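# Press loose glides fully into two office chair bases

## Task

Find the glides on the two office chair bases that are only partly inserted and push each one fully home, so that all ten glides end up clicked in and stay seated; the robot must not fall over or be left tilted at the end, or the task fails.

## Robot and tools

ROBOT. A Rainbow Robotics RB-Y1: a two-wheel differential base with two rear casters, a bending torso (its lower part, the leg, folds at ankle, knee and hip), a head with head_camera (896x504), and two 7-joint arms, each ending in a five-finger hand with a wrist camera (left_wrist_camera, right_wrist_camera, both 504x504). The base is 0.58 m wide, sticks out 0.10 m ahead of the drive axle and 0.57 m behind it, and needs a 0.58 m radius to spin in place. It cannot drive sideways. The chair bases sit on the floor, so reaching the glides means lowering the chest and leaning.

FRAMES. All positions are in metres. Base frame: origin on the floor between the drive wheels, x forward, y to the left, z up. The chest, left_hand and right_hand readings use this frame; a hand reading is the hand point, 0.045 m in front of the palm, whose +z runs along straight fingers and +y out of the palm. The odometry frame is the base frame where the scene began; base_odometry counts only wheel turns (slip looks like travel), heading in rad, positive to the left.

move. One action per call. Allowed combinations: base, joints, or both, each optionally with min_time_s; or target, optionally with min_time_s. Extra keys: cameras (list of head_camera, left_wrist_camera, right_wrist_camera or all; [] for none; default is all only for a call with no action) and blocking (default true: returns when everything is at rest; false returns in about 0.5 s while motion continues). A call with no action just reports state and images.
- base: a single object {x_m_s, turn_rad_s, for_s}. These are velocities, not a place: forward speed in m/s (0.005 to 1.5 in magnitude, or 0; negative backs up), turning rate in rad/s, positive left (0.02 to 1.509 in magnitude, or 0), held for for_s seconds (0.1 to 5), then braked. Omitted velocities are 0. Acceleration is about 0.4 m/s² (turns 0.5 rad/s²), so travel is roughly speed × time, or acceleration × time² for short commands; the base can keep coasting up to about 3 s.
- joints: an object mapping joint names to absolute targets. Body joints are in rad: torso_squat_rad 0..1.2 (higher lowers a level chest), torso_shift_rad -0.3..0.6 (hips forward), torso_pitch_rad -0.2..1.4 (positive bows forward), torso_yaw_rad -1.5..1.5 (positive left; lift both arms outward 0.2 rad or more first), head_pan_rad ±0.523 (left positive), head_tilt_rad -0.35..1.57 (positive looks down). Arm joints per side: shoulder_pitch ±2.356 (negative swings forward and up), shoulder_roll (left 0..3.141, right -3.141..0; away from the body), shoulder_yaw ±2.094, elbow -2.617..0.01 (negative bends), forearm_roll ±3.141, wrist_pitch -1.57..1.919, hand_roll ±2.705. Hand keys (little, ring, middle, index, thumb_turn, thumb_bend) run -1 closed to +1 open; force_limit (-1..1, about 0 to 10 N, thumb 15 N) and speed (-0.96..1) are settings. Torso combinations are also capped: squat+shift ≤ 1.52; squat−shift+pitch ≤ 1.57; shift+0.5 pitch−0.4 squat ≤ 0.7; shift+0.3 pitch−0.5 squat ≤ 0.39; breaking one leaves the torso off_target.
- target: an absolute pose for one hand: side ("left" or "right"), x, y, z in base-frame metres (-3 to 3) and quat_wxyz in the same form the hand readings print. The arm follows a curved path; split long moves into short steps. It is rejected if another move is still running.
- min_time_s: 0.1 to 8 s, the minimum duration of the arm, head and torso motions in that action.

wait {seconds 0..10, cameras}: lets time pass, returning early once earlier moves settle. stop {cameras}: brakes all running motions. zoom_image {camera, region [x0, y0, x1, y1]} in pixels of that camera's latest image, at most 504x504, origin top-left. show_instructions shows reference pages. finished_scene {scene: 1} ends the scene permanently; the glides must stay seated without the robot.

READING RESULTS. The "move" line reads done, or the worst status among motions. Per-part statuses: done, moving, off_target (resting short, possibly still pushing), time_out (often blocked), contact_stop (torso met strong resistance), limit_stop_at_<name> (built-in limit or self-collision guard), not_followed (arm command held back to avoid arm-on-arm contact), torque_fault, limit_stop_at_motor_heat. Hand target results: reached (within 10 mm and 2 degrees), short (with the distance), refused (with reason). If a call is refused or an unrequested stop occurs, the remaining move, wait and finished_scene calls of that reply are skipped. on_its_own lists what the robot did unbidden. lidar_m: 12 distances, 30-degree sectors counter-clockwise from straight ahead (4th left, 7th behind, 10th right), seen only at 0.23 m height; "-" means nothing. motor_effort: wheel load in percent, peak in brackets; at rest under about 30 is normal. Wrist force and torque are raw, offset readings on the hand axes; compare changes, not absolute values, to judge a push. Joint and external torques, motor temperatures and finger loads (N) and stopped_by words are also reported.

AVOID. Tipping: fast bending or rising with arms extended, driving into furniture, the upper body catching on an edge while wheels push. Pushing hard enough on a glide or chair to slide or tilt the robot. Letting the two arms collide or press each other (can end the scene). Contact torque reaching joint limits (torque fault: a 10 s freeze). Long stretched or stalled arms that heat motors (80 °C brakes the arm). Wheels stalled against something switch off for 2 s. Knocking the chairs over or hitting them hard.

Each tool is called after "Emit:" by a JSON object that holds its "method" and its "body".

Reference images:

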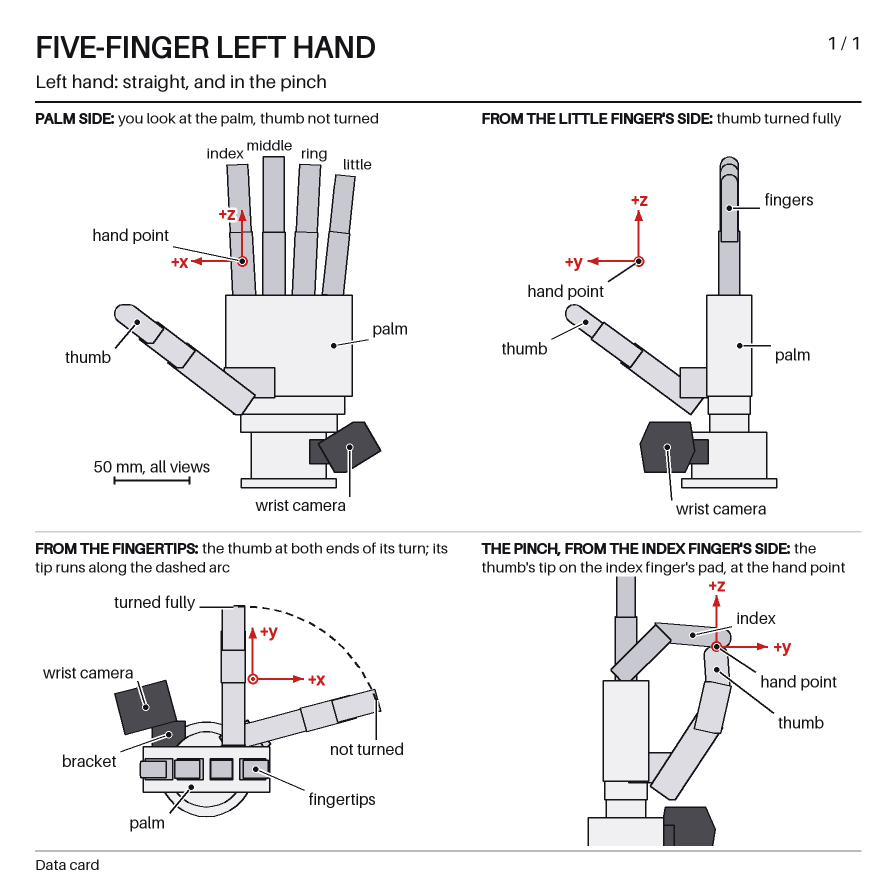

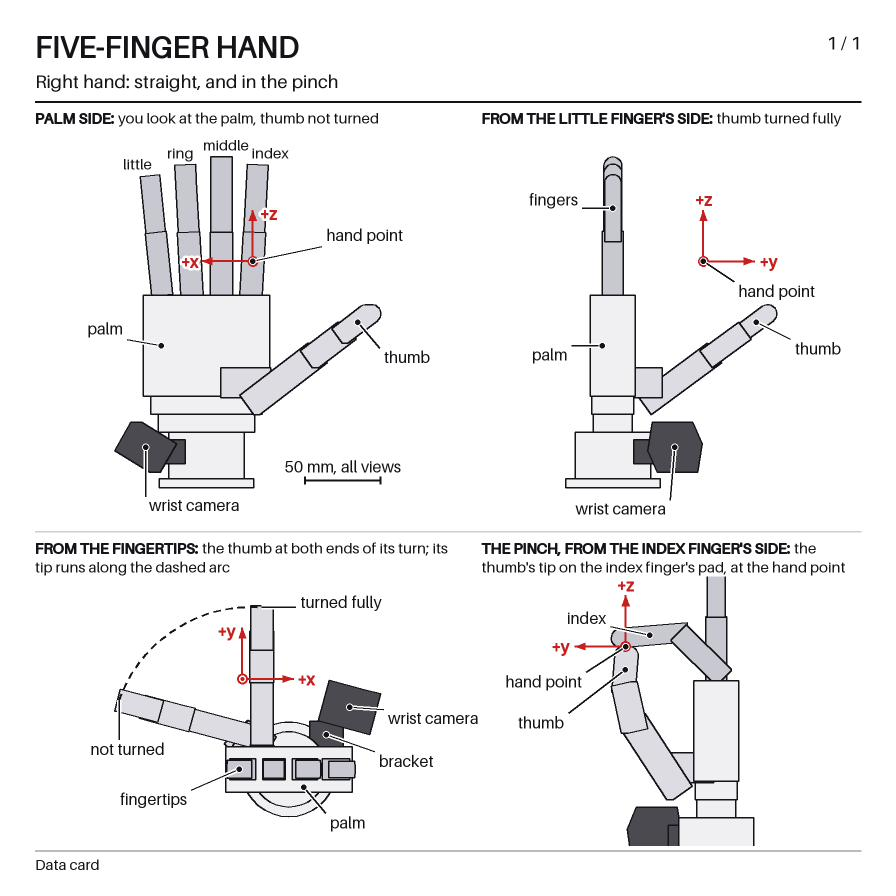

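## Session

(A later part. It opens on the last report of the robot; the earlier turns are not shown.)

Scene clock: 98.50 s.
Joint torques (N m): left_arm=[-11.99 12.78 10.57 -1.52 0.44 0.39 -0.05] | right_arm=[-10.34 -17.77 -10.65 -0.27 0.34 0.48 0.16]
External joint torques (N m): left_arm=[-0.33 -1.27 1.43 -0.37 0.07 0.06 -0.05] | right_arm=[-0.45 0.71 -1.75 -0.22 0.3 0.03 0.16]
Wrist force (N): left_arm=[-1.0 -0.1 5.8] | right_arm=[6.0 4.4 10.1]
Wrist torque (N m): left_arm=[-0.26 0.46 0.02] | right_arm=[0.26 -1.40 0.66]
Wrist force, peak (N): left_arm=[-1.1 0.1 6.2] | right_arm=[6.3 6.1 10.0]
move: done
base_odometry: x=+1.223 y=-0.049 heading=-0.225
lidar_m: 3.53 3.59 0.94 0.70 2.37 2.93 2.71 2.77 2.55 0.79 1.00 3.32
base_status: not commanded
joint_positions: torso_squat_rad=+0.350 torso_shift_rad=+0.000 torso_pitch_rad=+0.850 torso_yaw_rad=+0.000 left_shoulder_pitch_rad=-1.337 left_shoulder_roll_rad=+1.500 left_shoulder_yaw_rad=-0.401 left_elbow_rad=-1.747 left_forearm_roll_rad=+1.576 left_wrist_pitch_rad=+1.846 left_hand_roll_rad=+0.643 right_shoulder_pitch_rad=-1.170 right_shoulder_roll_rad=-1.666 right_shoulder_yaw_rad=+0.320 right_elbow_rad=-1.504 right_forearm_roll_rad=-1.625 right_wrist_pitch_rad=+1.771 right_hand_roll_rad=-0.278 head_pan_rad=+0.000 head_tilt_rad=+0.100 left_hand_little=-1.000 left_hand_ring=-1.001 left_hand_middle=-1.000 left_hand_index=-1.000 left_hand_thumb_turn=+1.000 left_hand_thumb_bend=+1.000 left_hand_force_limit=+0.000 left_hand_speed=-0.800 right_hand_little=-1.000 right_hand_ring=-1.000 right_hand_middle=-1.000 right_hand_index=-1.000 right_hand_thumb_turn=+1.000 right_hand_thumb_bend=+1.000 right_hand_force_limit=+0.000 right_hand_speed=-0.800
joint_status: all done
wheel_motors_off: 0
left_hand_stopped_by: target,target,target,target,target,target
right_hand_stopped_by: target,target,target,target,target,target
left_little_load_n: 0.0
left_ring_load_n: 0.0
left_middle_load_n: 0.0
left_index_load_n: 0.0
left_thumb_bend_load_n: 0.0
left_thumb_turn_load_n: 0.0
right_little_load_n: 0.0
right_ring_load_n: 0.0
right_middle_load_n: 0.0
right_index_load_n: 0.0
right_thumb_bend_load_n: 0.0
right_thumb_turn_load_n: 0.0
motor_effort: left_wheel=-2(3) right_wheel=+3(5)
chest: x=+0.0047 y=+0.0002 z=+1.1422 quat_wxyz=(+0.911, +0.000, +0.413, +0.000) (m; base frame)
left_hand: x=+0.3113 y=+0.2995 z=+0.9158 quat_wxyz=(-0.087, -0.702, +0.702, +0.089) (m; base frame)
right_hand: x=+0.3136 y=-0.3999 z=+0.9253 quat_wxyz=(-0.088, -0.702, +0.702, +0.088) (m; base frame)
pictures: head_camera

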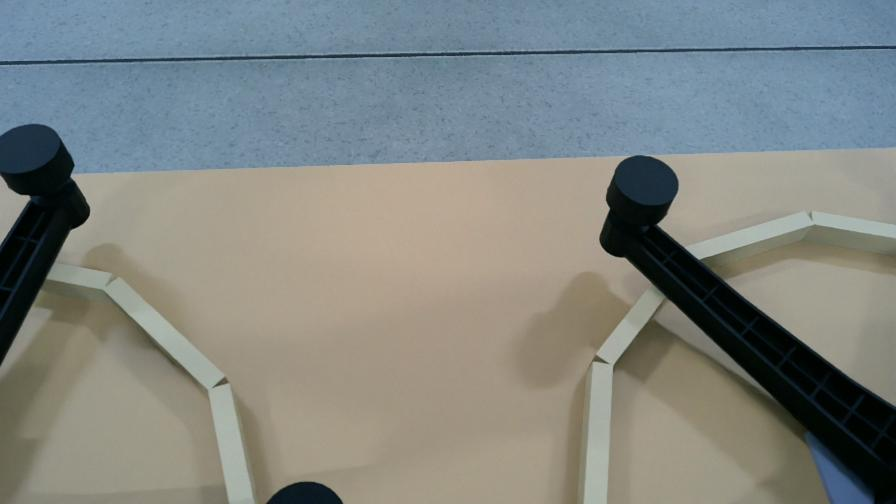

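Emit:
{"method": "zoom_image", "body": {"camera": "head_camera", "region": [0, 110, 130, 240]}}

Emit:
{"method": "zoom_image", "body": {"camera": "head_camera", "region": [580, 140, 710, 270]}}

Emit:
{"method": "move", "body": {"target": {"side": "right", "x": 0.54, "y": -0.13, "z": 0.92, "quat_wxyz": [0, -0.7071, 0.7071, 0]}, "min_time_s": 1.5, "cameras": ["head_camera", "right_wrist_camera"]}}

Scaled by 3.877 from the camera's 896x504 image, which has a finer 1280x720 frame.

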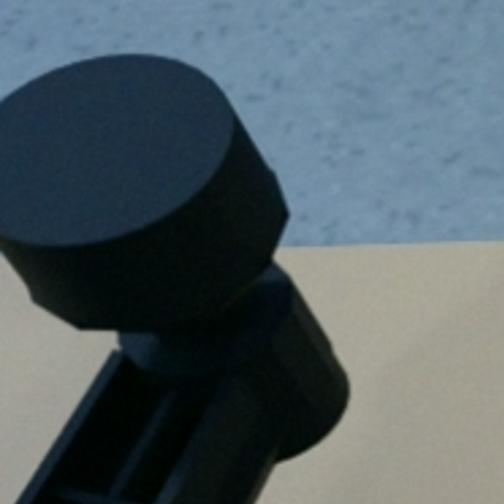

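Scaled by 3.877 from the camera's 896x504 image, which has a finer 1280x720 frame.

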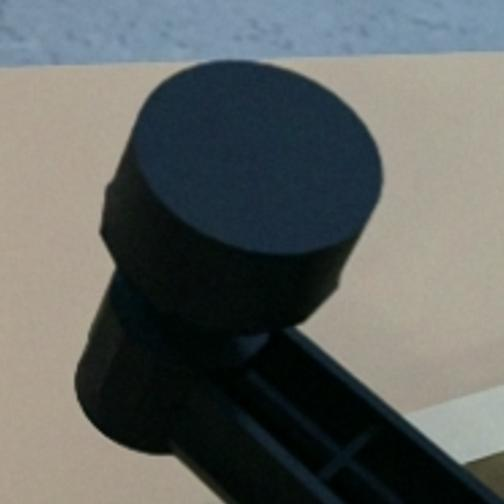

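Scene clock: 100.50 s.
Joint torques (N m): left_arm=[-13.03 12.67 10.72 -1.41 0.36 0.39 0.03] | right_arm=[-23.53 -6.82 -1.98 -3.85 0.21 0.01 0.25]
External joint torques (N m): left_arm=[-1.38 -1.37 1.58 -0.26 -0.01 0.07 0.04] | right_arm=[0.87 -0.39 0.46 0.48 0.04 0.04 0.25]
Wrist force (N): left_arm=[-1.1 -0.1 5.8] | right_arm=[6.2 5.6 9.8]
Wrist torque (N m): left_arm=[-0.26 0.48 0.01] | right_arm=[0.37 -1.44 0.87]
Wrist force, peak (N): left_arm=[-1.2 -0.2 6.0] | right_arm=[6.8 5.0 11.0]
move: done
base_odometry: x=+1.223 y=-0.049 heading=-0.225
lidar_m: 3.52 3.61 0.94 0.71 2.38 2.93 2.71 2.77 2.57 0.79 1.00 3.33
base_status: not commanded
joint_positions: torso_squat_rad=+0.350 torso_shift_rad=+0.000 torso_pitch_rad=+0.850 torso_yaw_rad=+0.000 left_shoulder_pitch_rad=-1.337 left_shoulder_roll_rad=+1.500 left_shoulder_yaw_rad=-0.401 left_elbow_rad=-1.747 left_forearm_roll_rad=+1.576 left_wrist_pitch_rad=+1.846 left_hand_roll_rad=+0.643 right_shoulder_pitch_rad=-2.292 right_shoulder_roll_rad=-0.622 right_shoulder_yaw_rad=+0.745 right_elbow_rad=-0.360 right_forearm_roll_rad=-1.009 right_wrist_pitch_rad=+1.663 right_hand_roll_rad=-0.269 head_pan_rad=+0.000 head_tilt_rad=+0.100 left_hand_little=-1.000 left_hand_ring=-1.001 left_hand_middle=-1.000 left_hand_index=-1.000 left_hand_thumb_turn=+1.000 left_hand_thumb_bend=+1.000 left_hand_force_limit=+0.000 left_hand_speed=-0.800 right_hand_little=-1.000 right_hand_ring=-1.000 right_hand_middle=-1.000 right_hand_index=-1.000 right_hand_thumb_turn=+1.000 right_hand_thumb_bend=+1.000 right_hand_force_limit=+0.000 right_hand_speed=-0.800
joint_status: all done
wheel_motors_off: 0
left_hand_stopped_by: target,target,target,target,target,target
right_hand_stopped_by: target,target,target,target,target,target
left_little_load_n: 0.0
left_ring_load_n: 0.0
left_middle_load_n: 0.0
left_index_load_n: 0.5
left_thumb_bend_load_n: 0.0
left_thumb_turn_load_n: 0.0
right_little_load_n: 0.5
right_ring_load_n: 0.0
right_middle_load_n: 0.0
right_index_load_n: 0.0
right_thumb_bend_load_n: 0.0
right_thumb_turn_load_n: 0.0
motor_effort: left_wheel=-3(3) right_wheel=+3(4)
chest: x=+0.0046 y=+0.0002 z=+1.1422 quat_wxyz=(+0.911, +0.000, +0.412, +0.000) (m; base frame)
left_hand: x=+0.3113 y=+0.2996 z=+0.9158 quat_wxyz=(-0.087, -0.702, +0.702, +0.088) (m; base frame)
right_hand: x=+0.5392 y=-0.1300 z=+0.9200 quat_wxyz=(+0.005, -0.707, +0.708, -0.004) (m; base frame)
right_hand_status: reached (checked arc, planned for 1.5 s): 1 mm and 0.7 deg off.
pictures: head_camera, right_wrist_camera

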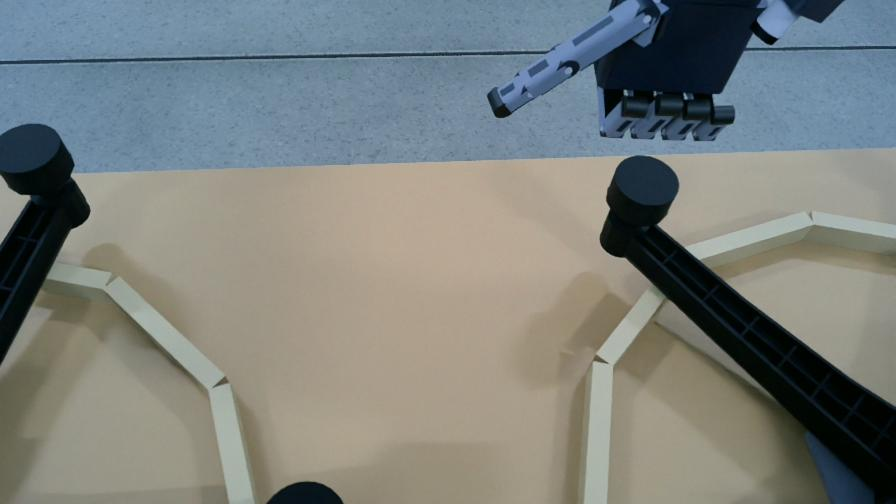

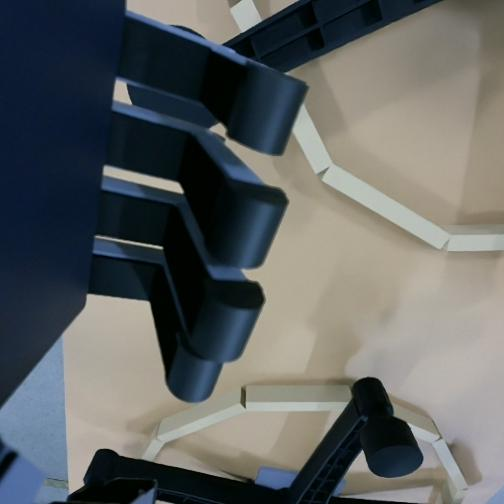

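Emit:
{"method": "move", "body": {"target": {"side": "right", "x": 0.54, "y": -0.13, "z": 0.86, "quat_wxyz": [0, -0.7071, 0.7071, 0]}, "min_time_s": 0.8, "cameras": ["right_wrist_camera"]}}

Emit:
{"method": "move", "body": {"target": {"side": "right", "x": 0.54, "y": -0.13, "z": 0.845, "quat_wxyz": [0, -0.7071, 0.7071, 0]}, "min_time_s": 0.6}}

Emit:
{"method": "move", "body": {"target": {"side": "right", "x": 0.54, "y": -0.13, "z": 0.836, "quat_wxyz": [0, -0.7071, 0.7071, 0]}, "min_time_s": 0.6, "cameras": ["head_camera"]}}

Scene clock: 101.93 s.
Joint torques (N m): left_arm=[-12.2 12.78 10.86 -1.43 0.31 0.4 -0.14] | right_arm=[-23.84 -5.37 -0.92 -3.83 0.55 -0.02 0.27]
External joint torques (N m): left_arm=[-0.55 -1.26 1.73 -0.29 -0.06 0.07 -0.14] | right_arm=[0.5 1.28 0.91 0.39 0.37 0.03 0.27]
Wrist force (N): left_arm=[-1.1 -0.2 5.7] | right_arm=[5.9 5.4 9.8]
Wrist torque (N m): left_arm=[-0.28 0.48 0.00] | right_arm=[0.35 -1.39 0.86]
Wrist force, peak (N): left_arm=[-1.3 -0.2 5.9] | right_arm=[6.2 6.0 10.7]
move: done
base_odometry: x=+1.223 y=-0.049 heading=-0.225
lidar_m: 3.52 3.61 0.93 0.71 2.37 2.93 2.70 2.76 2.57 0.80 1.00 3.33
base_status: not commanded
joint_positions: torso_squat_rad=+0.350 torso_shift_rad=+0.000 torso_pitch_rad=+0.850 torso_yaw_rad=+0.000 left_shoulder_pitch_rad=-1.337 left_shoulder_roll_rad=+1.500 left_shoulder_yaw_rad=-0.401 left_elbow_rad=-1.747 left_forearm_roll_rad=+1.576 left_wrist_pitch_rad=+1.846 left_hand_roll_rad=+0.643 right_shoulder_pitch_rad=-2.216 right_shoulder_roll_rad=-0.566 right_shoulder_yaw_rad=+0.750 right_elbow_rad=-0.267 right_forearm_roll_rad=-1.001 right_wrist_pitch_rad=+1.518 right_hand_roll_rad=-0.230 head_pan_rad=+0.000 head_tilt_rad=+0.100 left_hand_little=-1.000 left_hand_ring=-1.001 left_hand_middle=-1.000 left_hand_index=-1.000 left_hand_thumb_turn=+1.000 left_hand_thumb_bend=+1.000 left_hand_force_limit=+0.000 left_hand_speed=-0.800 right_hand_little=-1.000 right_hand_ring=-1.000 right_hand_middle=-1.000 right_hand_index=-1.000 right_hand_thumb_turn=+1.000 right_hand_thumb_bend=+1.000 right_hand_force_limit=+0.000 right_hand_speed=-0.800
joint_status: all done
wheel_motors_off: 0
left_hand_stopped_by: target,target,target,target,target,target
right_hand_stopped_by: target,target,target,target,target,target
left_little_load_n: 0.0
left_ring_load_n: 0.5
left_middle_load_n: 0.0
left_index_load_n: 0.0
left_thumb_bend_load_n: 0.0
left_thumb_turn_load_n: 0.0
right_little_load_n: 0.0
right_ring_load_n: 0.0
right_middle_load_n: 0.0
right_index_load_n: 0.0
right_thumb_bend_load_n: 0.0
right_thumb_turn_load_n: 0.0
motor_effort: left_wheel=-3(3) right_wheel=+3(4)
chest: x=+0.0046 y=+0.0002 z=+1.1422 quat_wxyz=(+0.911, +0.000, +0.412, +0.000) (m; base frame)
left_hand: x=+0.3113 y=+0.2996 z=+0.9158 quat_wxyz=(-0.087, -0.702, +0.702, +0.088) (m; base frame)
right_hand: x=+0.5395 y=-0.1300 z=+0.8600 quat_wxyz=(+0.008, -0.706, +0.708, -0.006) (m; base frame)
right_hand_status: reached (checked arc, as near as the solve gets, planned for 0.8 s): 1 mm and 1.2 deg off.
pictures: right_wrist_camera

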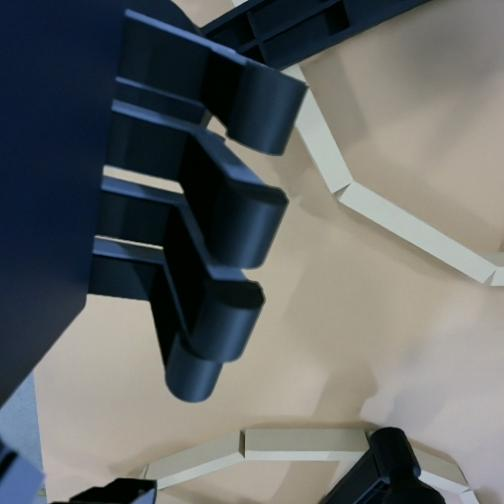

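Scene clock: 102.87 s.
Joint torques (N m): left_arm=[-12.79 12.54 10.77 -1.25 0.4 0.45 -0.25] | right_arm=[-23.29 -4.97 -0.91 -3.83 0.54 -0.08 -0.19]
External joint torques (N m): left_arm=[-1.14 -1.5 1.64 -0.1 0.03 0.12 -0.25] | right_arm=[0.97 1.74 0.91 0.36 0.36 -0.02 -0.19]
Wrist force (N): left_arm=[-1.3 -0.1 5.8] | right_arm=[6.2 5.7 10.3]
Wrist torque (N m): left_arm=[-0.27 0.51 0.00] | right_arm=[0.33 -1.43 0.75]
Wrist force, peak (N): left_arm=[-1.2 -0.2 6.0] | right_arm=[6.2 5.5 10.7]
move: done
base_odometry: x=+1.223 y=-0.049 heading=-0.225
lidar_m: 3.53 3.61 0.93 0.71 2.38 2.93 2.70 2.77 2.58 0.80 1.01 3.33
base_status: not commanded
joint_positions: torso_squat_rad=+0.350 torso_shift_rad=+0.000 torso_pitch_rad=+0.850 torso_yaw_rad=+0.000 left_shoulder_pitch_rad=-1.337 left_shoulder_roll_rad=+1.500 left_shoulder_yaw_rad=-0.401 left_elbow_rad=-1.747 left_forearm_roll_rad=+1.576 left_wrist_pitch_rad=+1.846 left_hand_roll_rad=+0.643 right_shoulder_pitch_rad=-2.189 right_shoulder_roll_rad=-0.559 right_shoulder_yaw_rad=+0.750 right_elbow_rad=-0.267 right_forearm_roll_rad=-0.999 right_wrist_pitch_rad=+1.484 right_hand_roll_rad=-0.231 head_pan_rad=+0.000 head_tilt_rad=+0.100 left_hand_little=-1.000 left_hand_ring=-1.001 left_hand_middle=-1.000 left_hand_index=-1.000 left_hand_thumb_turn=+1.000 left_hand_thumb_bend=+1.000 left_hand_force_limit=+0.000 left_hand_speed=-0.800 right_hand_little=-1.000 right_hand_ring=-1.000 right_hand_middle=-1.000 right_hand_index=-1.000 right_hand_thumb_turn=+1.000 right_hand_thumb_bend=+1.000 right_hand_force_limit=+0.000 right_hand_speed=-0.800
joint_status: all done
wheel_motors_off: 0
left_hand_stopped_by: target,target,target,target,target,target
right_hand_stopped_by: target,target,target,target,target,target
left_little_load_n: 0.0
left_ring_load_n: 0.0
left_middle_load_n: 0.0
left_index_load_n: 0.0
left_thumb_bend_load_n: 0.0
left_thumb_turn_load_n: 0.0
right_little_load_n: 0.0
right_ring_load_n: 0.0
right_middle_load_n: 0.0
right_index_load_n: 0.0
right_thumb_bend_load_n: 0.0
right_thumb_turn_load_n: 0.0
motor_effort: left_wheel=-2(3) right_wheel=+3(4)
chest: x=+0.0046 y=+0.0002 z=+1.1422 quat_wxyz=(+0.911, +0.000, +0.412, +0.000) (m; base frame)
left_hand: x=+0.3113 y=+0.2996 z=+0.9158 quat_wxyz=(-0.087, -0.702, +0.702, +0.088) (m; base frame)
right_hand: x=+0.5395 y=-0.1301 z=+0.8451 quat_wxyz=(+0.010, -0.706, +0.708, -0.008) (m; base frame)
right_hand_status: reached (checked arc, as near as the solve gets, planned for 0.6 s): 1 mm and 1.5 deg off.
pictures: none

Scene clock: 103.80 s.
Joint torques (N m): left_arm=[-12.15 12.37 10.76 -1.42 0.32 0.21 -0.01] | right_arm=[-17.82 -3.35 -0.79 -3.83 0.39 -1.54 -0.09]
External joint torques (N m): left_arm=[-0.49 -1.67 1.63 -0.27 -0.05 -0.12 -0.01] | right_arm=[6.39 3.41 1.03 0.35 0.21 -1.47 -0.09]
Wrist force (N): left_arm=[-1.2 -0.3 5.7] | right_arm=[6.7 9.6 -6.6]
Wrist torque (N m): left_arm=[-0.29 0.49 0.00] | right_arm=[0.83 -0.43 0.94]
Wrist force, peak (N): left_arm=[-1.1 -0.1 5.9] | right_arm=[6.6 10.4 -7.7]
move: done
base_odometry: x=+1.223 y=-0.049 heading=-0.225
lidar_m: 3.52 3.60 0.94 0.71 2.38 2.92 2.70 2.77 2.56 0.80 1.00 3.33
base_status: not commanded
joint_positions: torso_squat_rad=+0.350 torso_shift_rad=+0.000 torso_pitch_rad=+0.850 torso_yaw_rad=+0.000 left_shoulder_pitch_rad=-1.337 left_shoulder_roll_rad=+1.500 left_shoulder_yaw_rad=-0.401 left_elbow_rad=-1.747 left_forearm_roll_rad=+1.576 left_wrist_pitch_rad=+1.846 left_hand_roll_rad=+0.643 right_shoulder_pitch_rad=-2.175 right_shoulder_roll_rad=-0.555 right_shoulder_yaw_rad=+0.750 right_elbow_rad=-0.267 right_forearm_roll_rad=-0.998 right_wrist_pitch_rad=+1.463 right_hand_roll_rad=-0.232 head_pan_rad=+0.000 head_tilt_rad=+0.100 left_hand_little=-1.000 left_hand_ring=-1.001 left_hand_middle=-1.000 left_hand_index=-1.000 left_hand_thumb_turn=+1.000 left_hand_thumb_bend=+1.000 left_hand_force_limit=+0.000 left_hand_speed=-0.800 right_hand_little=-1.001 right_hand_ring=-1.000 right_hand_middle=-1.000 right_hand_index=-1.000 right_hand_thumb_turn=+1.000 right_hand_thumb_bend=+1.000 right_hand_force_limit=+0.000 right_hand_speed=-0.800
joint_status: all done
wheel_motors_off: 0
left_hand_stopped_by: target,target,target,target,target,target
right_hand_stopped_by: target,target,target,target,target,target
left_little_load_n: 0.0
left_ring_load_n: 0.0
left_middle_load_n: 0.0
left_index_load_n: 0.0
left_thumb_bend_load_n: 0.0
left_thumb_turn_load_n: 0.0
right_little_load_n: -6.5
right_ring_load_n: 0.0
right_middle_load_n: 0.0
right_index_load_n: 0.0
right_thumb_bend_load_n: -0.5
right_thumb_turn_load_n: 0.0
motor_effort: left_wheel=-3(3) right_wheel=+3(4)
chest: x=+0.0044 y=+0.0002 z=+1.1423 quat_wxyz=(+0.911, +0.000, +0.412, +0.000) (m; base frame)
left_hand: x=+0.3112 y=+0.2995 z=+0.9161 quat_wxyz=(-0.086, -0.702, +0.702, +0.088) (m; base frame)
right_hand: x=+0.5398 y=-0.1300 z=+0.8372 quat_wxyz=(+0.013, -0.705, +0.709, -0.010) (m; base frame)
right_hand_status: reached (checked arc, as near as the solve gets, planned for 0.6 s): 1 mm and 1.9 deg off.
pictures: head_camera

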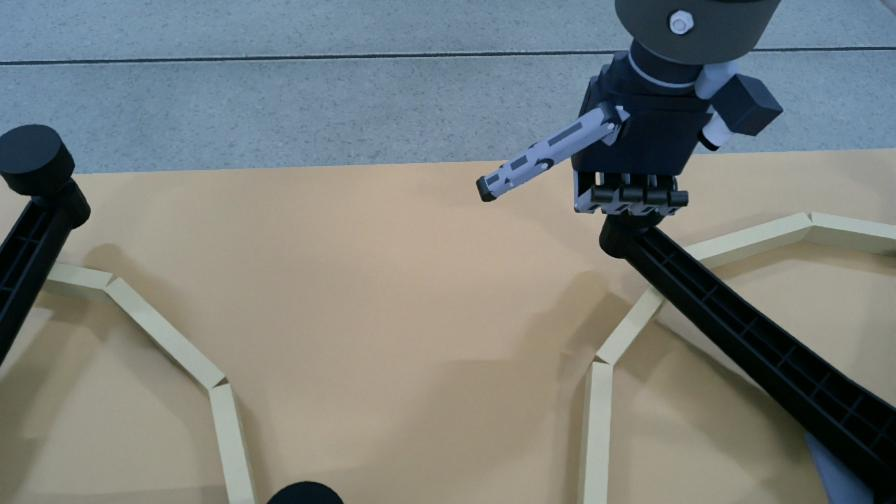

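Emit:
{"method": "move", "body": {"target": {"side": "right", "x": 0.54, "y": -0.13, "z": 0.828, "quat_wxyz": [0, -0.7071, 0.7071, 0]}, "min_time_s": 0.6}}

Emit:
{"method": "move", "body": {"target": {"side": "right", "x": 0.54, "y": -0.13, "z": 0.836, "quat_wxyz": [0, -0.7071, 0.7071, 0]}, "min_time_s": 0.6, "cameras": ["head_camera"]}}

Scene clock: 104.97 s.
Joint torques (N m): left_arm=[-12.54 12.67 10.88 -1.32 0.28 0.35 -0.31] | right_arm=[-1.07 1.18 -0.89 -0.82 0.02 -6.17 0.16]
External joint torques (N m): left_arm=[-0.86 -1.36 1.73 -0.18 -0.09 0.02 -0.31] | right_arm=[23.13 7.98 0.94 3.35 -0.16 -6.07 0.16]
Wrist force (N): left_arm=[-1.2 -0.1 5.8] | right_arm=[7.8 21.3 -53.1]
Wrist torque (N m): left_arm=[-0.28 0.50 0.00] | right_arm=[2.43 2.10 1.57]
Wrist force, peak (N): left_arm=[-1.1 -0.2 6.0] | right_arm=[8.5 21.8 -54.7]
move: short
base_odometry: x=+1.223 y=-0.049 heading=-0.225
lidar_m: 3.53 3.60 0.94 0.70 2.37 2.92 2.71 2.77 2.57 0.79 1.00 3.32
base_status: not commanded
joint_positions: torso_squat_rad=+0.350 torso_shift_rad=-0.001 torso_pitch_rad=+0.847 torso_yaw_rad=+0.000 left_shoulder_pitch_rad=-1.337 left_shoulder_roll_rad=+1.500 left_shoulder_yaw_rad=-0.401 left_elbow_rad=-1.747 left_forearm_roll_rad=+1.576 left_wrist_pitch_rad=+1.846 left_hand_roll_rad=+0.643 right_shoulder_pitch_rad=-2.164 right_shoulder_roll_rad=-0.552 right_shoulder_yaw_rad=+0.750 right_elbow_rad=-0.268 right_forearm_roll_rad=-0.997 right_wrist_pitch_rad=+1.444 right_hand_roll_rad=-0.233 head_pan_rad=+0.000 head_tilt_rad=+0.100 left_hand_little=-1.000 left_hand_ring=-1.001 left_hand_middle=-1.000 left_hand_index=-1.000 left_hand_thumb_turn=+1.000 left_hand_thumb_bend=+1.000 left_hand_force_limit=+0.000 left_hand_speed=-0.800 right_hand_little=-1.001 right_hand_ring=-1.001 right_hand_middle=-1.000 right_hand_index=-1.000 right_hand_thumb_turn=+1.000 right_hand_thumb_bend=+1.000 right_hand_force_limit=+0.000 right_hand_speed=-0.800
joint_status: all done
wheel_motors_off: 0
left_hand_stopped_by: target,target,target,target,target,target
right_hand_stopped_by: target,target,target,target,target,target
left_little_load_n: 0.0
left_ring_load_n: 0.0
left_middle_load_n: 0.0
left_index_load_n: 0.0
left_thumb_bend_load_n: 0.0
left_thumb_turn_load_n: 0.0
right_little_load_n: -18.5
right_ring_load_n: -5.0
right_middle_load_n: 0.0
right_index_load_n: 0.0
right_thumb_bend_load_n: 0.0
right_thumb_turn_load_n: 0.0
motor_effort: left_wheel=-3(3) right_wheel=+5(5)
chest: x=+0.0032 y=+0.0003 z=+1.1429 quat_wxyz=(+0.912, +0.000, +0.411, +0.000) (m; base frame)
left_hand: x=+0.3106 y=+0.2995 z=+0.9173 quat_wxyz=(-0.086, -0.702, +0.702, +0.087) (m; base frame)
right_hand: x=+0.5408 y=-0.1299 z=+0.8330 quat_wxyz=(+0.017, -0.705, +0.709, -0.014) (m; base frame)
right_hand_status: short (checked arc, as near as the solve gets, planned for 0.6 s): 5 mm and 2.5 deg off. The place is met; only the turn is off.
pictures: none

Scene clock: 105.90 s.
Joint torques (N m): left_arm=[-12.47 12.69 10.36 -1.5 0.34 0.31 -0.11] | right_arm=[-15.18 -4 -2.31 -1.97 -0.43 -2.91 0.51]
External joint torques (N m): left_arm=[-0.79 -1.34 1.22 -0.35 -0.03 -0.01 -0.11] | right_arm=[9.03 2.78 -0.48 2.2 -0.61 -2.83 0.51]
Wrist force (N): left_arm=[-1.1 -0.1 5.8] | right_arm=[6.8 12.9 -16.5]
Wrist torque (N m): left_arm=[-0.26 0.48 0.00] | right_arm=[1.23 0.22 1.16]
Wrist force, peak (N): left_arm=[-1.2 -0.1 6.0] | right_arm=[7.8 21.2 -53.3]
move: short
base_odometry: x=+1.223 y=-0.049 heading=-0.225
lidar_m: 3.53 3.59 0.94 0.71 2.38 2.94 2.71 2.78 2.57 0.80 1.01 3.31
base_status: not commanded
joint_positions: torso_squat_rad=+0.350 torso_shift_rad=-0.001 torso_pitch_rad=+0.848 torso_yaw_rad=+0.000 left_shoulder_pitch_rad=-1.337 left_shoulder_roll_rad=+1.500 left_shoulder_yaw_rad=-0.401 left_elbow_rad=-1.747 left_forearm_roll_rad=+1.576 left_wrist_pitch_rad=+1.846 left_hand_roll_rad=+0.643 right_shoulder_pitch_rad=-2.171 right_shoulder_roll_rad=-0.554 right_shoulder_yaw_rad=+0.750 right_elbow_rad=-0.268 right_forearm_roll_rad=-0.998 right_wrist_pitch_rad=+1.456 right_hand_roll_rad=-0.233 head_pan_rad=+0.000 head_tilt_rad=+0.100 left_hand_little=-1.000 left_hand_ring=-1.001 left_hand_middle=-1.000 left_hand_index=-1.000 left_hand_thumb_turn=+1.000 left_hand_thumb_bend=+1.000 left_hand_force_limit=+0.000 left_hand_speed=-0.800 right_hand_little=-1.001 right_hand_ring=-1.000 right_hand_middle=-1.000 right_hand_index=-1.000 right_hand_thumb_turn=+1.000 right_hand_thumb_bend=+1.000 right_hand_force_limit=+0.000 right_hand_speed=-0.800
joint_status: all done
wheel_motors_off: 0
left_hand_stopped_by: target,target,target,target,target,target
right_hand_stopped_by: target,target,target,target,target,target
left_little_load_n: 0.0
left_ring_load_n: 0.0
left_middle_load_n: 0.0
left_index_load_n: 0.0
left_thumb_bend_load_n: 0.0
left_thumb_turn_load_n: 0.0
right_little_load_n: -9.5
right_ring_load_n: -1.0
right_middle_load_n: 0.0
right_index_load_n: 0.0
right_thumb_bend_load_n: 0.0
right_thumb_turn_load_n: 0.0
motor_effort: left_wheel=-3(3) right_wheel=+5(5)
chest: x=+0.0037 y=+0.0003 z=+1.1426 quat_wxyz=(+0.911, +0.000, +0.412, +0.000) (m; base frame)
left_hand: x=+0.3109 y=+0.2995 z=+0.9167 quat_wxyz=(-0.086, -0.702, +0.702, +0.088) (m; base frame)
right_hand: x=+0.5402 y=-0.1299 z=+0.8362 quat_wxyz=(+0.014, -0.705, +0.709, -0.012) (m; base frame)
right_hand_status: short (checked arc, as near as the solve gets, planned for 0.6 s): 0 mm and 2.2 deg off. The place is met; only the turn is off.
pictures: head_camera

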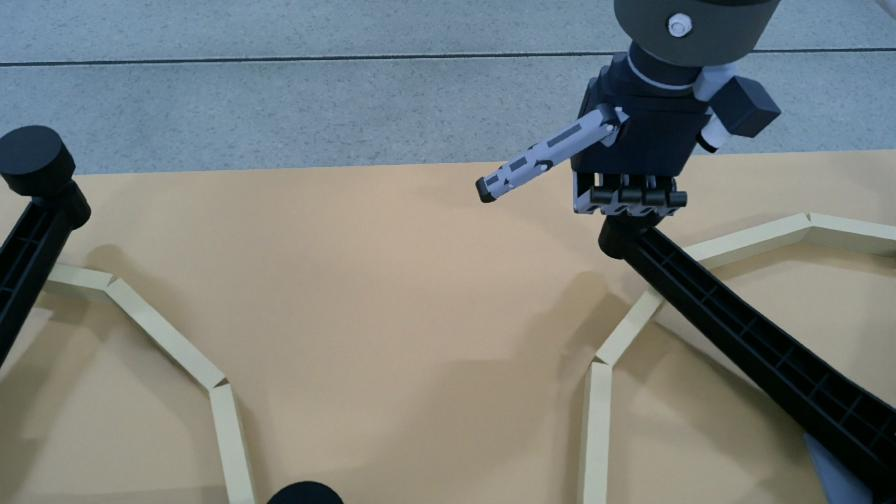

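Emit:
{"method": "move", "body": {"target": {"side": "right", "x": 0.54, "y": -0.13, "z": 0.92, "quat_wxyz": [0, -0.7071, 0.7071, 0]}, "min_time_s": 0.8}}

Emit:
{"method": "move", "body": {"target": {"side": "left", "x": 0.54, "y": 0.254, "z": 0.92, "quat_wxyz": [0, -0.7071, 0.7071, 0]}, "min_time_s": 1.3}}

Emit:
{"method": "move", "body": {"target": {"side": "right", "x": 0.55, "y": -0.46, "z": 0.92, "quat_wxyz": [0, -0.7071, 0.7071, 0]}, "min_time_s": 1.5, "cameras": ["all"]}}

Scene clock: 107.20 s.
Joint torques (N m): left_arm=[-12.37 12.31 10.42 -1.23 0.39 0.39 -0.13] | right_arm=[-24.18 -6.64 -2.37 -4.08 -0.1 0.12 0.27]
External joint torques (N m): left_arm=[-0.71 -1.73 1.28 -0.08 0.01 0.06 -0.13] | right_arm=[0.32 -0.36 -0.56 0.27 -0.28 0.16 0.27]
Wrist force (N): left_arm=[-1.0 -0.1 5.8] | right_arm=[5.9 5.6 9.9]
Wrist torque (N m): left_arm=[-0.26 0.46 0.01] | right_arm=[0.39 -1.40 0.86]
Wrist force, peak (N): left_arm=[-1.2 -0.2 6.0] | right_arm=[7.5 13.0 -16.7]
move: done
base_odometry: x=+1.223 y=-0.049 heading=-0.225
lidar_m: 3.52 3.59 0.95 0.69 2.38 2.93 2.71 2.77 2.55 0.79 1.01 3.34
base_status: not commanded
joint_positions: torso_squat_rad=+0.350 torso_shift_rad=+0.000 torso_pitch_rad=+0.850 torso_yaw_rad=+0.000 left_shoulder_pitch_rad=-1.337 left_shoulder_roll_rad=+1.500 left_shoulder_yaw_rad=-0.401 left_elbow_rad=-1.747 left_forearm_roll_rad=+1.576 left_wrist_pitch_rad=+1.846 left_hand_roll_rad=+0.643 right_shoulder_pitch_rad=-2.321 right_shoulder_roll_rad=-0.591 right_shoulder_yaw_rad=+0.750 right_elbow_rad=-0.267 right_forearm_roll_rad=-1.003 right_wrist_pitch_rad=+1.634 right_hand_roll_rad=-0.228 head_pan_rad=+0.000 head_tilt_rad=+0.100 left_hand_little=-1.000 left_hand_ring=-1.001 left_hand_middle=-1.000 left_hand_index=-1.000 left_hand_thumb_turn=+1.000 left_hand_thumb_bend=+1.000 left_hand_force_limit=+0.000 left_hand_speed=-0.800 right_hand_little=-1.000 right_hand_ring=-1.000 right_hand_middle=-1.000 right_hand_index=-1.000 right_hand_thumb_turn=+1.000 right_hand_thumb_bend=+1.000 right_hand_force_limit=+0.000 right_hand_speed=-0.800
joint_status: all done
wheel_motors_off: 0
left_hand_stopped_by: target,target,target,target,target,target
right_hand_stopped_by: target,target,target,target,target,target
left_little_load_n: 0.0
left_ring_load_n: 0.0
left_middle_load_n: 0.0
left_index_load_n: 0.0
left_thumb_bend_load_n: 0.0
left_thumb_turn_load_n: 0.5
right_little_load_n: 0.0
right_ring_load_n: 0.0
right_middle_load_n: 0.0
right_index_load_n: 0.0
right_thumb_bend_load_n: 0.0
right_thumb_turn_load_n: 0.0
motor_effort: left_wheel=-3(3) right_wheel=+5(6)
chest: x=+0.0045 y=+0.0003 z=+1.1423 quat_wxyz=(+0.911, +0.000, +0.412, +0.000) (m; base frame)
left_hand: x=+0.3113 y=+0.2996 z=+0.9159 quat_wxyz=(-0.087, -0.702, +0.702, +0.088) (m; base frame)
right_hand: x=+0.5401 y=-0.1298 z=+0.9179 quat_wxyz=(+0.005, -0.707, +0.708, -0.004) (m; base frame)
right_hand_status: reached (checked arc, planned for 0.8 s): 2 mm and 0.7 deg off.
pictures: none

Scene clock: 108.93 s.
Joint torques (N m): left_arm=[-23.47 7.07 1.32 -4.21 0.12 -0.16 0.12] | right_arm=[-23.97 -5.91 -2.12 -4.29 -0.03 0.03 0.21]
External joint torques (N m): left_arm=[-1.21 -0.43 -1.57 0.33 0.05 -0.08 0.12] | right_arm=[0.54 0.37 -0.3 0.07 -0.2 0.07 0.21]
Wrist force (N): left_arm=[-1.2 1.4 6.0] | right_arm=[5.7 5.3 10.8]
Wrist torque (N m): left_arm=[-0.16 0.49 -0.07] | right_arm=[0.29 -1.40 0.82]
Wrist force, peak (N): left_arm=[-2.4 0.8 6.4] | right_arm=[6.6 5.8 10.9]
move: done
base_odometry: x=+1.223 y=-0.049 heading=-0.225
lidar_m: 3.52 3.61 0.94 0.71 2.38 2.93 2.70 2.77 2.57 0.80 1.01 3.33
base_status: not commanded
joint_positions: torso_squat_rad=+0.350 torso_shift_rad=+0.000 torso_pitch_rad=+0.850 torso_yaw_rad=+0.000 left_shoulder_pitch_rad=-2.210 left_shoulder_roll_rad=+0.849 left_shoulder_yaw_rad=-0.682 left_elbow_rad=-0.386 left_forearm_roll_rad=+0.998 left_wrist_pitch_rad=+1.670 left_hand_roll_rad=+0.049 right_shoulder_pitch_rad=-2.321 right_shoulder_roll_rad=-0.591 right_shoulder_yaw_rad=+0.750 right_elbow_rad=-0.267 right_forearm_roll_rad=-1.003 right_wrist_pitch_rad=+1.634 right_hand_roll_rad=-0.228 head_pan_rad=+0.000 head_tilt_rad=+0.100 left_hand_little=-1.000 left_hand_ring=-1.001 left_hand_middle=-1.000 left_hand_index=-1.000 left_hand_thumb_turn=+1.000 left_hand_thumb_bend=+1.000 left_hand_force_limit=+0.000 left_hand_speed=-0.800 right_hand_little=-1.000 right_hand_ring=-1.000 right_hand_middle=-1.000 right_hand_index=-1.000 right_hand_thumb_turn=+1.000 right_hand_thumb_bend=+1.000 right_hand_force_limit=+0.000 right_hand_speed=-0.800
joint_status: all done
wheel_motors_off: 0
left_hand_stopped_by: target,target,target,target,target,target
right_hand_stopped_by: target,target,target,target,target,target
left_little_load_n: 0.0
left_ring_load_n: 0.0
left_middle_load_n: 0.0
left_index_load_n: 0.0
left_thumb_bend_load_n: 0.0
left_thumb_turn_load_n: 0.0
right_little_load_n: 0.0
right_ring_load_n: 0.0
right_middle_load_n: 0.0
right_index_load_n: 0.0
right_thumb_bend_load_n: 0.0
right_thumb_turn_load_n: 0.0
motor_effort: left_wheel=-2(3) right_wheel=+4(5)
chest: x=+0.0045 y=+0.0002 z=+1.1422 quat_wxyz=(+0.911, +0.000, +0.412, +0.000) (m; base frame)
left_hand: x=+0.5390 y=+0.2538 z=+0.9201 quat_wxyz=(+0.006, -0.707, +0.707, -0.005) (m; base frame)
left_hand_status: reached (checked arc, planned for 1.3 s): 1 mm and 0.9 deg off.
right_hand: x=+0.5402 y=-0.1299 z=+0.9179 quat_wxyz=(+0.005, -0.706, +0.708, -0.004) (m; base frame)
pictures: none

Scene clock: 110.77 s.
Joint torques (N m): left_arm=[-23.57 7.66 1.36 -4.32 0.1 -0.02 0.24] | right_arm=[-17.59 -8.76 -3.71 -4.19 -0.09 -0.46 0.04]
External joint torques (N m): left_arm=[-1.31 0.15 -1.53 0.18 0.03 0.06 0.24] | right_arm=[0.71 0.78 -1.77 -0.05 -0.34 0.04 0.04]
Wrist force (N): left_arm=[-1.2 1.5 5.9] | right_arm=[5.0 6.9 9.4]
Wrist torque (N m): left_arm=[-0.15 0.51 -0.08] | right_arm=[0.52 -1.27 0.86]
Wrist force, peak (N): left_arm=[-1.1 1.4 6.1] | right_arm=[5.7 6.0 10.8]
move: short
base_odometry: x=+1.223 y=-0.049 heading=-0.225
lidar_m: 3.52 3.58 0.94 0.71 2.38 2.93 2.70 2.77 2.57 0.80 1.01 3.32
base_status: not commanded
joint_positions: torso_squat_rad=+0.350 torso_shift_rad=+0.000 torso_pitch_rad=+0.850 torso_yaw_rad=+0.000 left_shoulder_pitch_rad=-2.210 left_shoulder_roll_rad=+0.849 left_shoulder_yaw_rad=-0.682 left_elbow_rad=-0.386 left_forearm_roll_rad=+0.998 left_wrist_pitch_rad=+1.670 left_hand_roll_rad=+0.049 right_shoulder_pitch_rad=-2.145 right_shoulder_roll_rad=-1.145 right_shoulder_yaw_rad=+0.688 right_elbow_rad=-0.267 right_forearm_roll_rad=-1.038 right_wrist_pitch_rad=+1.399 right_hand_roll_rad=+0.338 head_pan_rad=+0.000 head_tilt_rad=+0.100 left_hand_little=-1.000 left_hand_ring=-1.001 left_hand_middle=-1.000 left_hand_index=-1.000 left_hand_thumb_turn=+1.000 left_hand_thumb_bend=+1.000 left_hand_force_limit=+0.000 left_hand_speed=-0.800 right_hand_little=-1.000 right_hand_ring=-1.000 right_hand_middle=-1.000 right_hand_index=-1.000 right_hand_thumb_turn=+1.000 right_hand_thumb_bend=+1.000 right_hand_force_limit=+0.000 right_hand_speed=-0.800
joint_status: all done
wheel_motors_off: 0
left_hand_stopped_by: target,target,target,target,target,target
right_hand_stopped_by: target,target,target,target,target,target
left_little_load_n: 0.0
left_ring_load_n: 0.0
left_middle_load_n: 0.0
left_index_load_n: 0.0
left_thumb_bend_load_n: 0.0
left_thumb_turn_load_n: 0.0
right_little_load_n: 0.0
right_ring_load_n: 0.0
right_middle_load_n: 0.0
right_index_load_n: 0.0
right_thumb_bend_load_n: 0.0
right_thumb_turn_load_n: 0.0
motor_effort: left_wheel=-2(3) right_wheel=+5(5)
chest: x=+0.0045 y=+0.0002 z=+1.1422 quat_wxyz=(+0.911, +0.000, +0.412, +0.000) (m; base frame)
left_hand: x=+0.5390 y=+0.2538 z=+0.9201 quat_wxyz=(+0.006, -0.707, +0.707, -0.005) (m; base frame)
right_hand: x=+0.5493 y=-0.4598 z=+0.9199 quat_wxyz=(+0.041, -0.701, +0.701, -0.122) (m; base frame)
right_hand_status: short (checked arc, as near as the solve gets, planned for 1.5 s): 1 mm and 14.8 deg off. The place is met; only the turn is off.
pictures: head_camera, left_wrist_camera, right_wrist_camera

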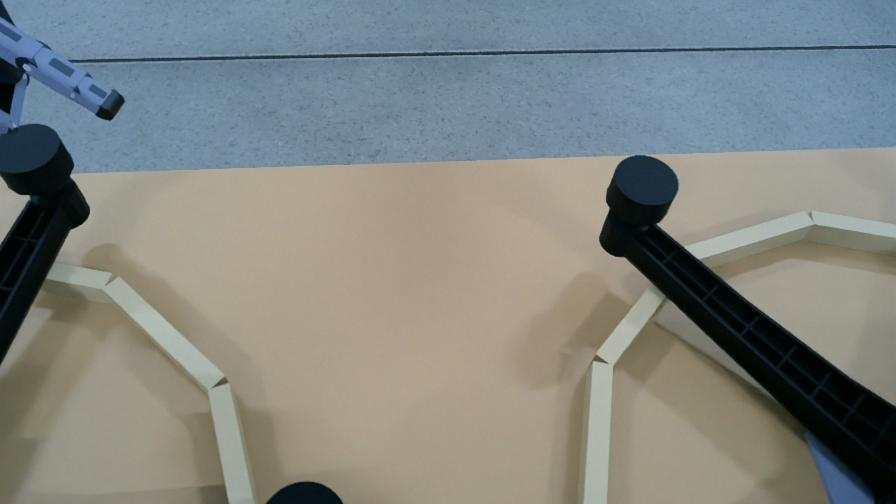

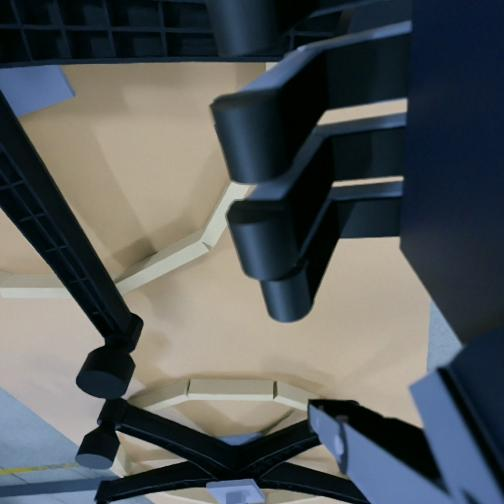

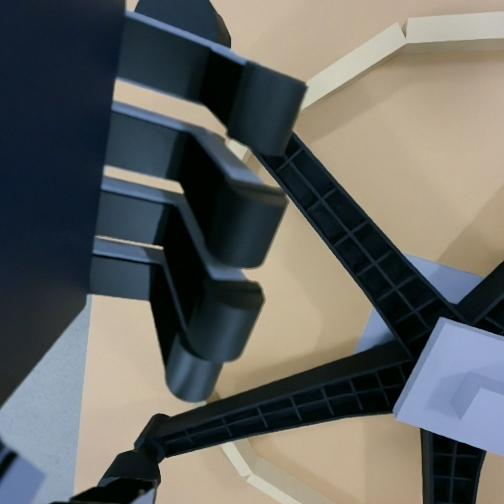

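Emit:
{"method": "zoom_image", "body": {"camera": "left_wrist_camera", "region": [200, 0, 420, 220]}}

Emit:
{"method": "zoom_image", "body": {"camera": "right_wrist_camera", "region": [80, 0, 330, 250]}}

Scaled by 2.291 from the camera's 504x504 image, which has a finer 720x720 frame.

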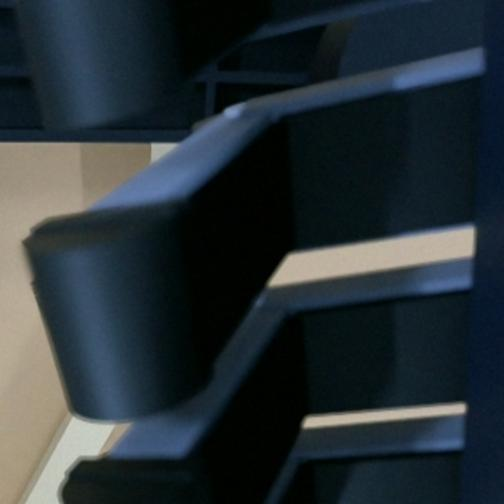

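Scaled by 2.016 from the camera's 504x504 image, which has a finer 720x720 frame.

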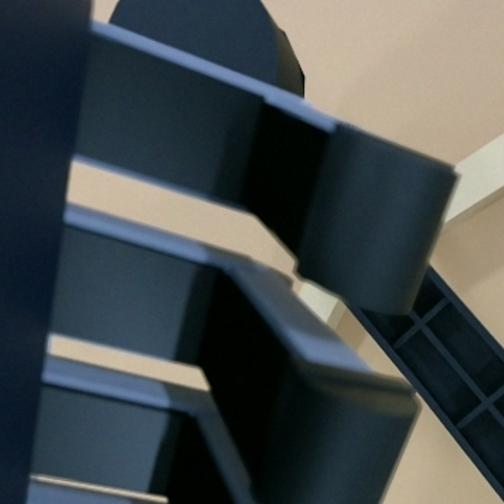

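Emit:
{"method": "move", "body": {"target": {"side": "left", "x": 0.555, "y": 0.26, "z": 0.87, "quat_wxyz": [0, -0.7071, 0.7071, 0]}, "min_time_s": 0.8}}

Emit:
{"method": "move", "body": {"joints": {"head_pan_rad": 0.3, "head_tilt_rad": 0.15}, "min_time_s": 0.4, "cameras": ["head_camera", "left_wrist_camera"]}}

Emit:
{"method": "zoom_image", "body": {"camera": "head_camera", "region": [150, 80, 400, 300]}}

Scene clock: 113.00 s.
Joint torques (N m): left_arm=[-23.69 5.35 1.52 -4.1 -0.11 -0.34 -0.23] | right_arm=[-17.83 -8.7 -3.7 -4.16 -0.03 -0.41 0.12]
External joint torques (N m): left_arm=[-1.31 -2.54 -0.58 0.39 -0.16 -0.15 -0.23] | right_arm=[0.47 0.84 -1.77 -0.03 -0.28 0.09 0.12]
Wrist force (N): left_arm=[-1.0 1.5 6.4] | right_arm=[5.6 7.0 9.5]
Wrist torque (N m): left_arm=[-0.19 0.46 -0.02] | right_arm=[0.49 -1.38 0.92]
Wrist force, peak (N): left_arm=[-1.0 1.5 6.4] | right_arm=[5.8 7.4 10.1]
move: short
base_odometry: x=+1.223 y=-0.049 heading=-0.225
lidar_m: 3.52 3.60 0.94 0.70 2.37 2.94 2.69 2.77 2.56 0.79 0.99 3.32
base_status: not commanded
joint_positions: torso_squat_rad=+0.350 torso_shift_rad=+0.000 torso_pitch_rad=+0.850 torso_yaw_rad=+0.000 left_shoulder_pitch_rad=-2.165 left_shoulder_roll_rad=+0.795 left_shoulder_yaw_rad=-0.681 left_elbow_rad=-0.267 left_forearm_roll_rad=+0.986 left_wrist_pitch_rad=+1.490 left_hand_roll_rad=-0.005 right_shoulder_pitch_rad=-2.145 right_shoulder_roll_rad=-1.145 right_shoulder_yaw_rad=+0.688 right_elbow_rad=-0.267 right_forearm_roll_rad=-1.038 right_wrist_pitch_rad=+1.399 right_hand_roll_rad=+0.338 head_pan_rad=+0.000 head_tilt_rad=+0.100 left_hand_little=-1.000 left_hand_ring=-1.001 left_hand_middle=-1.000 left_hand_index=-1.000 left_hand_thumb_turn=+1.000 left_hand_thumb_bend=+1.000 left_hand_force_limit=+0.000 left_hand_speed=-0.800 right_hand_little=-1.000 right_hand_ring=-1.000 right_hand_middle=-1.000 right_hand_index=-1.000 right_hand_thumb_turn=+1.000 right_hand_thumb_bend=+1.000 right_hand_force_limit=+0.000 right_hand_speed=-0.800
joint_status: all done
wheel_motors_off: 0
left_hand_stopped_by: target,target,target,target,target,target
right_hand_stopped_by: target,target,target,target,target,target
left_little_load_n: 0.0
left_ring_load_n: 0.0
left_middle_load_n: 0.0
left_index_load_n: 0.0
left_thumb_bend_load_n: 0.0
left_thumb_turn_load_n: -0.5
right_little_load_n: 0.0
right_ring_load_n: 0.0
right_middle_load_n: 0.0
right_index_load_n: 0.0
right_thumb_bend_load_n: 0.0
right_thumb_turn_load_n: 0.0
motor_effort: left_wheel=-2(3) right_wheel=+5(5)
chest: x=+0.0045 y=+0.0002 z=+1.1422 quat_wxyz=(+0.911, +0.000, +0.412, +0.000) (m; base frame)
left_hand: x=+0.5544 y=+0.2600 z=+0.8701 quat_wxyz=(+0.029, -0.709, +0.704, -0.022) (m; base frame)
left_hand_status: short (checked arc, as near as the solve gets, planned for 0.8 s): 1 mm and 4.2 deg off. The place is met; only the turn is off.
right_hand: x=+0.5493 y=-0.4598 z=+0.9199 quat_wxyz=(+0.041, -0.701, +0.701, -0.122) (m; base frame)
pictures: none

Scene clock: 113.70 s.
Joint torques (N m): left_arm=[-23.62 5.57 1.44 -4.22 -0.15 -0.38 -0.25] | right_arm=[-17.68 -8.74 -3.75 -4.3 0.01 -0.45 0.14]
External joint torques (N m): left_arm=[-1.24 -2.32 -0.67 0.26 -0.21 -0.19 -0.25] | right_arm=[0.61 0.8 -1.81 -0.16 -0.25 0.05 0.13]
Wrist force (N): left_arm=[-0.8 1.3 6.0] | right_arm=[5.1 7.3 10.1]
Wrist torque (N m): left_arm=[-0.20 0.41 0.00] | right_arm=[0.51 -1.33 0.86]
Wrist force, peak (N): left_arm=[-0.9 1.4 6.3] | right_arm=[6.1 7.2 10.0]
move: done
base_odometry: x=+1.223 y=-0.049 heading=-0.225
lidar_m: 3.52 3.61 0.93 0.70 2.37 2.93 2.71 2.77 2.58 0.80 1.01 3.32
base_status: not commanded
joint_positions: torso_squat_rad=+0.350 torso_shift_rad=+0.000 torso_pitch_rad=+0.850 torso_yaw_rad=+0.000 left_shoulder_pitch_rad=-2.165 left_shoulder_roll_rad=+0.795 left_shoulder_yaw_rad=-0.681 left_elbow_rad=-0.267 left_forearm_roll_rad=+0.986 left_wrist_pitch_rad=+1.490 left_hand_roll_rad=-0.005 right_shoulder_pitch_rad=-2.145 right_shoulder_roll_rad=-1.145 right_shoulder_yaw_rad=+0.688 right_elbow_rad=-0.267 right_forearm_roll_rad=-1.038 right_wrist_pitch_rad=+1.399 right_hand_roll_rad=+0.338 head_pan_rad=+0.300 head_tilt_rad=+0.150 left_hand_little=-1.000 left_hand_ring=-1.001 left_hand_middle=-1.000 left_hand_index=-1.000 left_hand_thumb_turn=+1.000 left_hand_thumb_bend=+1.000 left_hand_force_limit=+0.000 left_hand_speed=-0.800 right_hand_little=-1.000 right_hand_ring=-1.000 right_hand_middle=-1.000 right_hand_index=-1.000 right_hand_thumb_turn=+1.000 right_hand_thumb_bend=+1.000 right_hand_force_limit=+0.000 right_hand_speed=-0.800
joint_status: all done
wheel_motors_off: 0
left_hand_stopped_by: target,target,target,target,target,target
right_hand_stopped_by: target,target,target,target,target,target
left_little_load_n: 0.0
left_ring_load_n: 0.0
left_middle_load_n: 0.5
left_index_load_n: 0.0
left_thumb_bend_load_n: 0.0
left_thumb_turn_load_n: 0.0
right_little_load_n: 0.0
right_ring_load_n: 0.0
right_middle_load_n: 0.0
right_index_load_n: 0.0
right_thumb_bend_load_n: 0.0
right_thumb_turn_load_n: 0.0
motor_effort: left_wheel=-2(3) right_wheel=+4(5)
chest: x=+0.0045 y=+0.0002 z=+1.1422 quat_wxyz=(+0.911, +0.000, +0.412, +0.000) (m; base frame)
left_hand: x=+0.5544 y=+0.2600 z=+0.8701 quat_wxyz=(+0.029, -0.709, +0.704, -0.022) (m; base frame)
right_hand: x=+0.5493 y=-0.4598 z=+0.9199 quat_wxyz=(+0.041, -0.701, +0.701, -0.122) (m; base frame)
pictures: head_camera, left_wrist_camera

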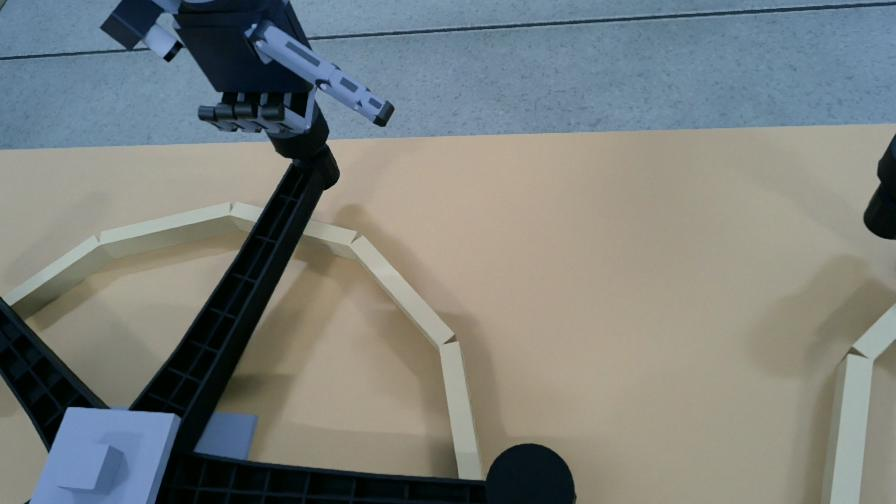

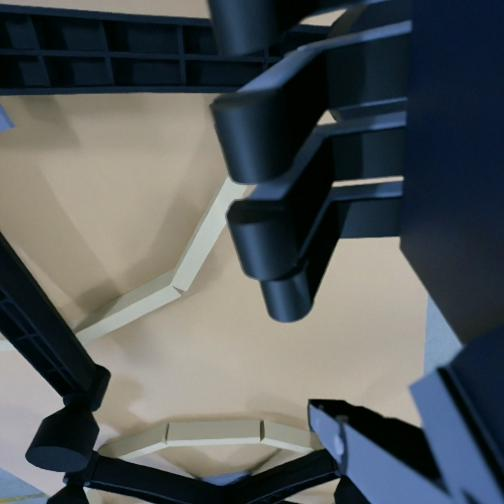

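Scaled by 2.016 from the camera's 896x504 image, which has a finer 1280x720 frame.

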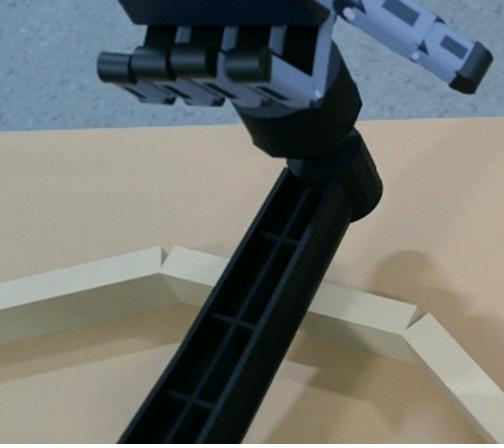

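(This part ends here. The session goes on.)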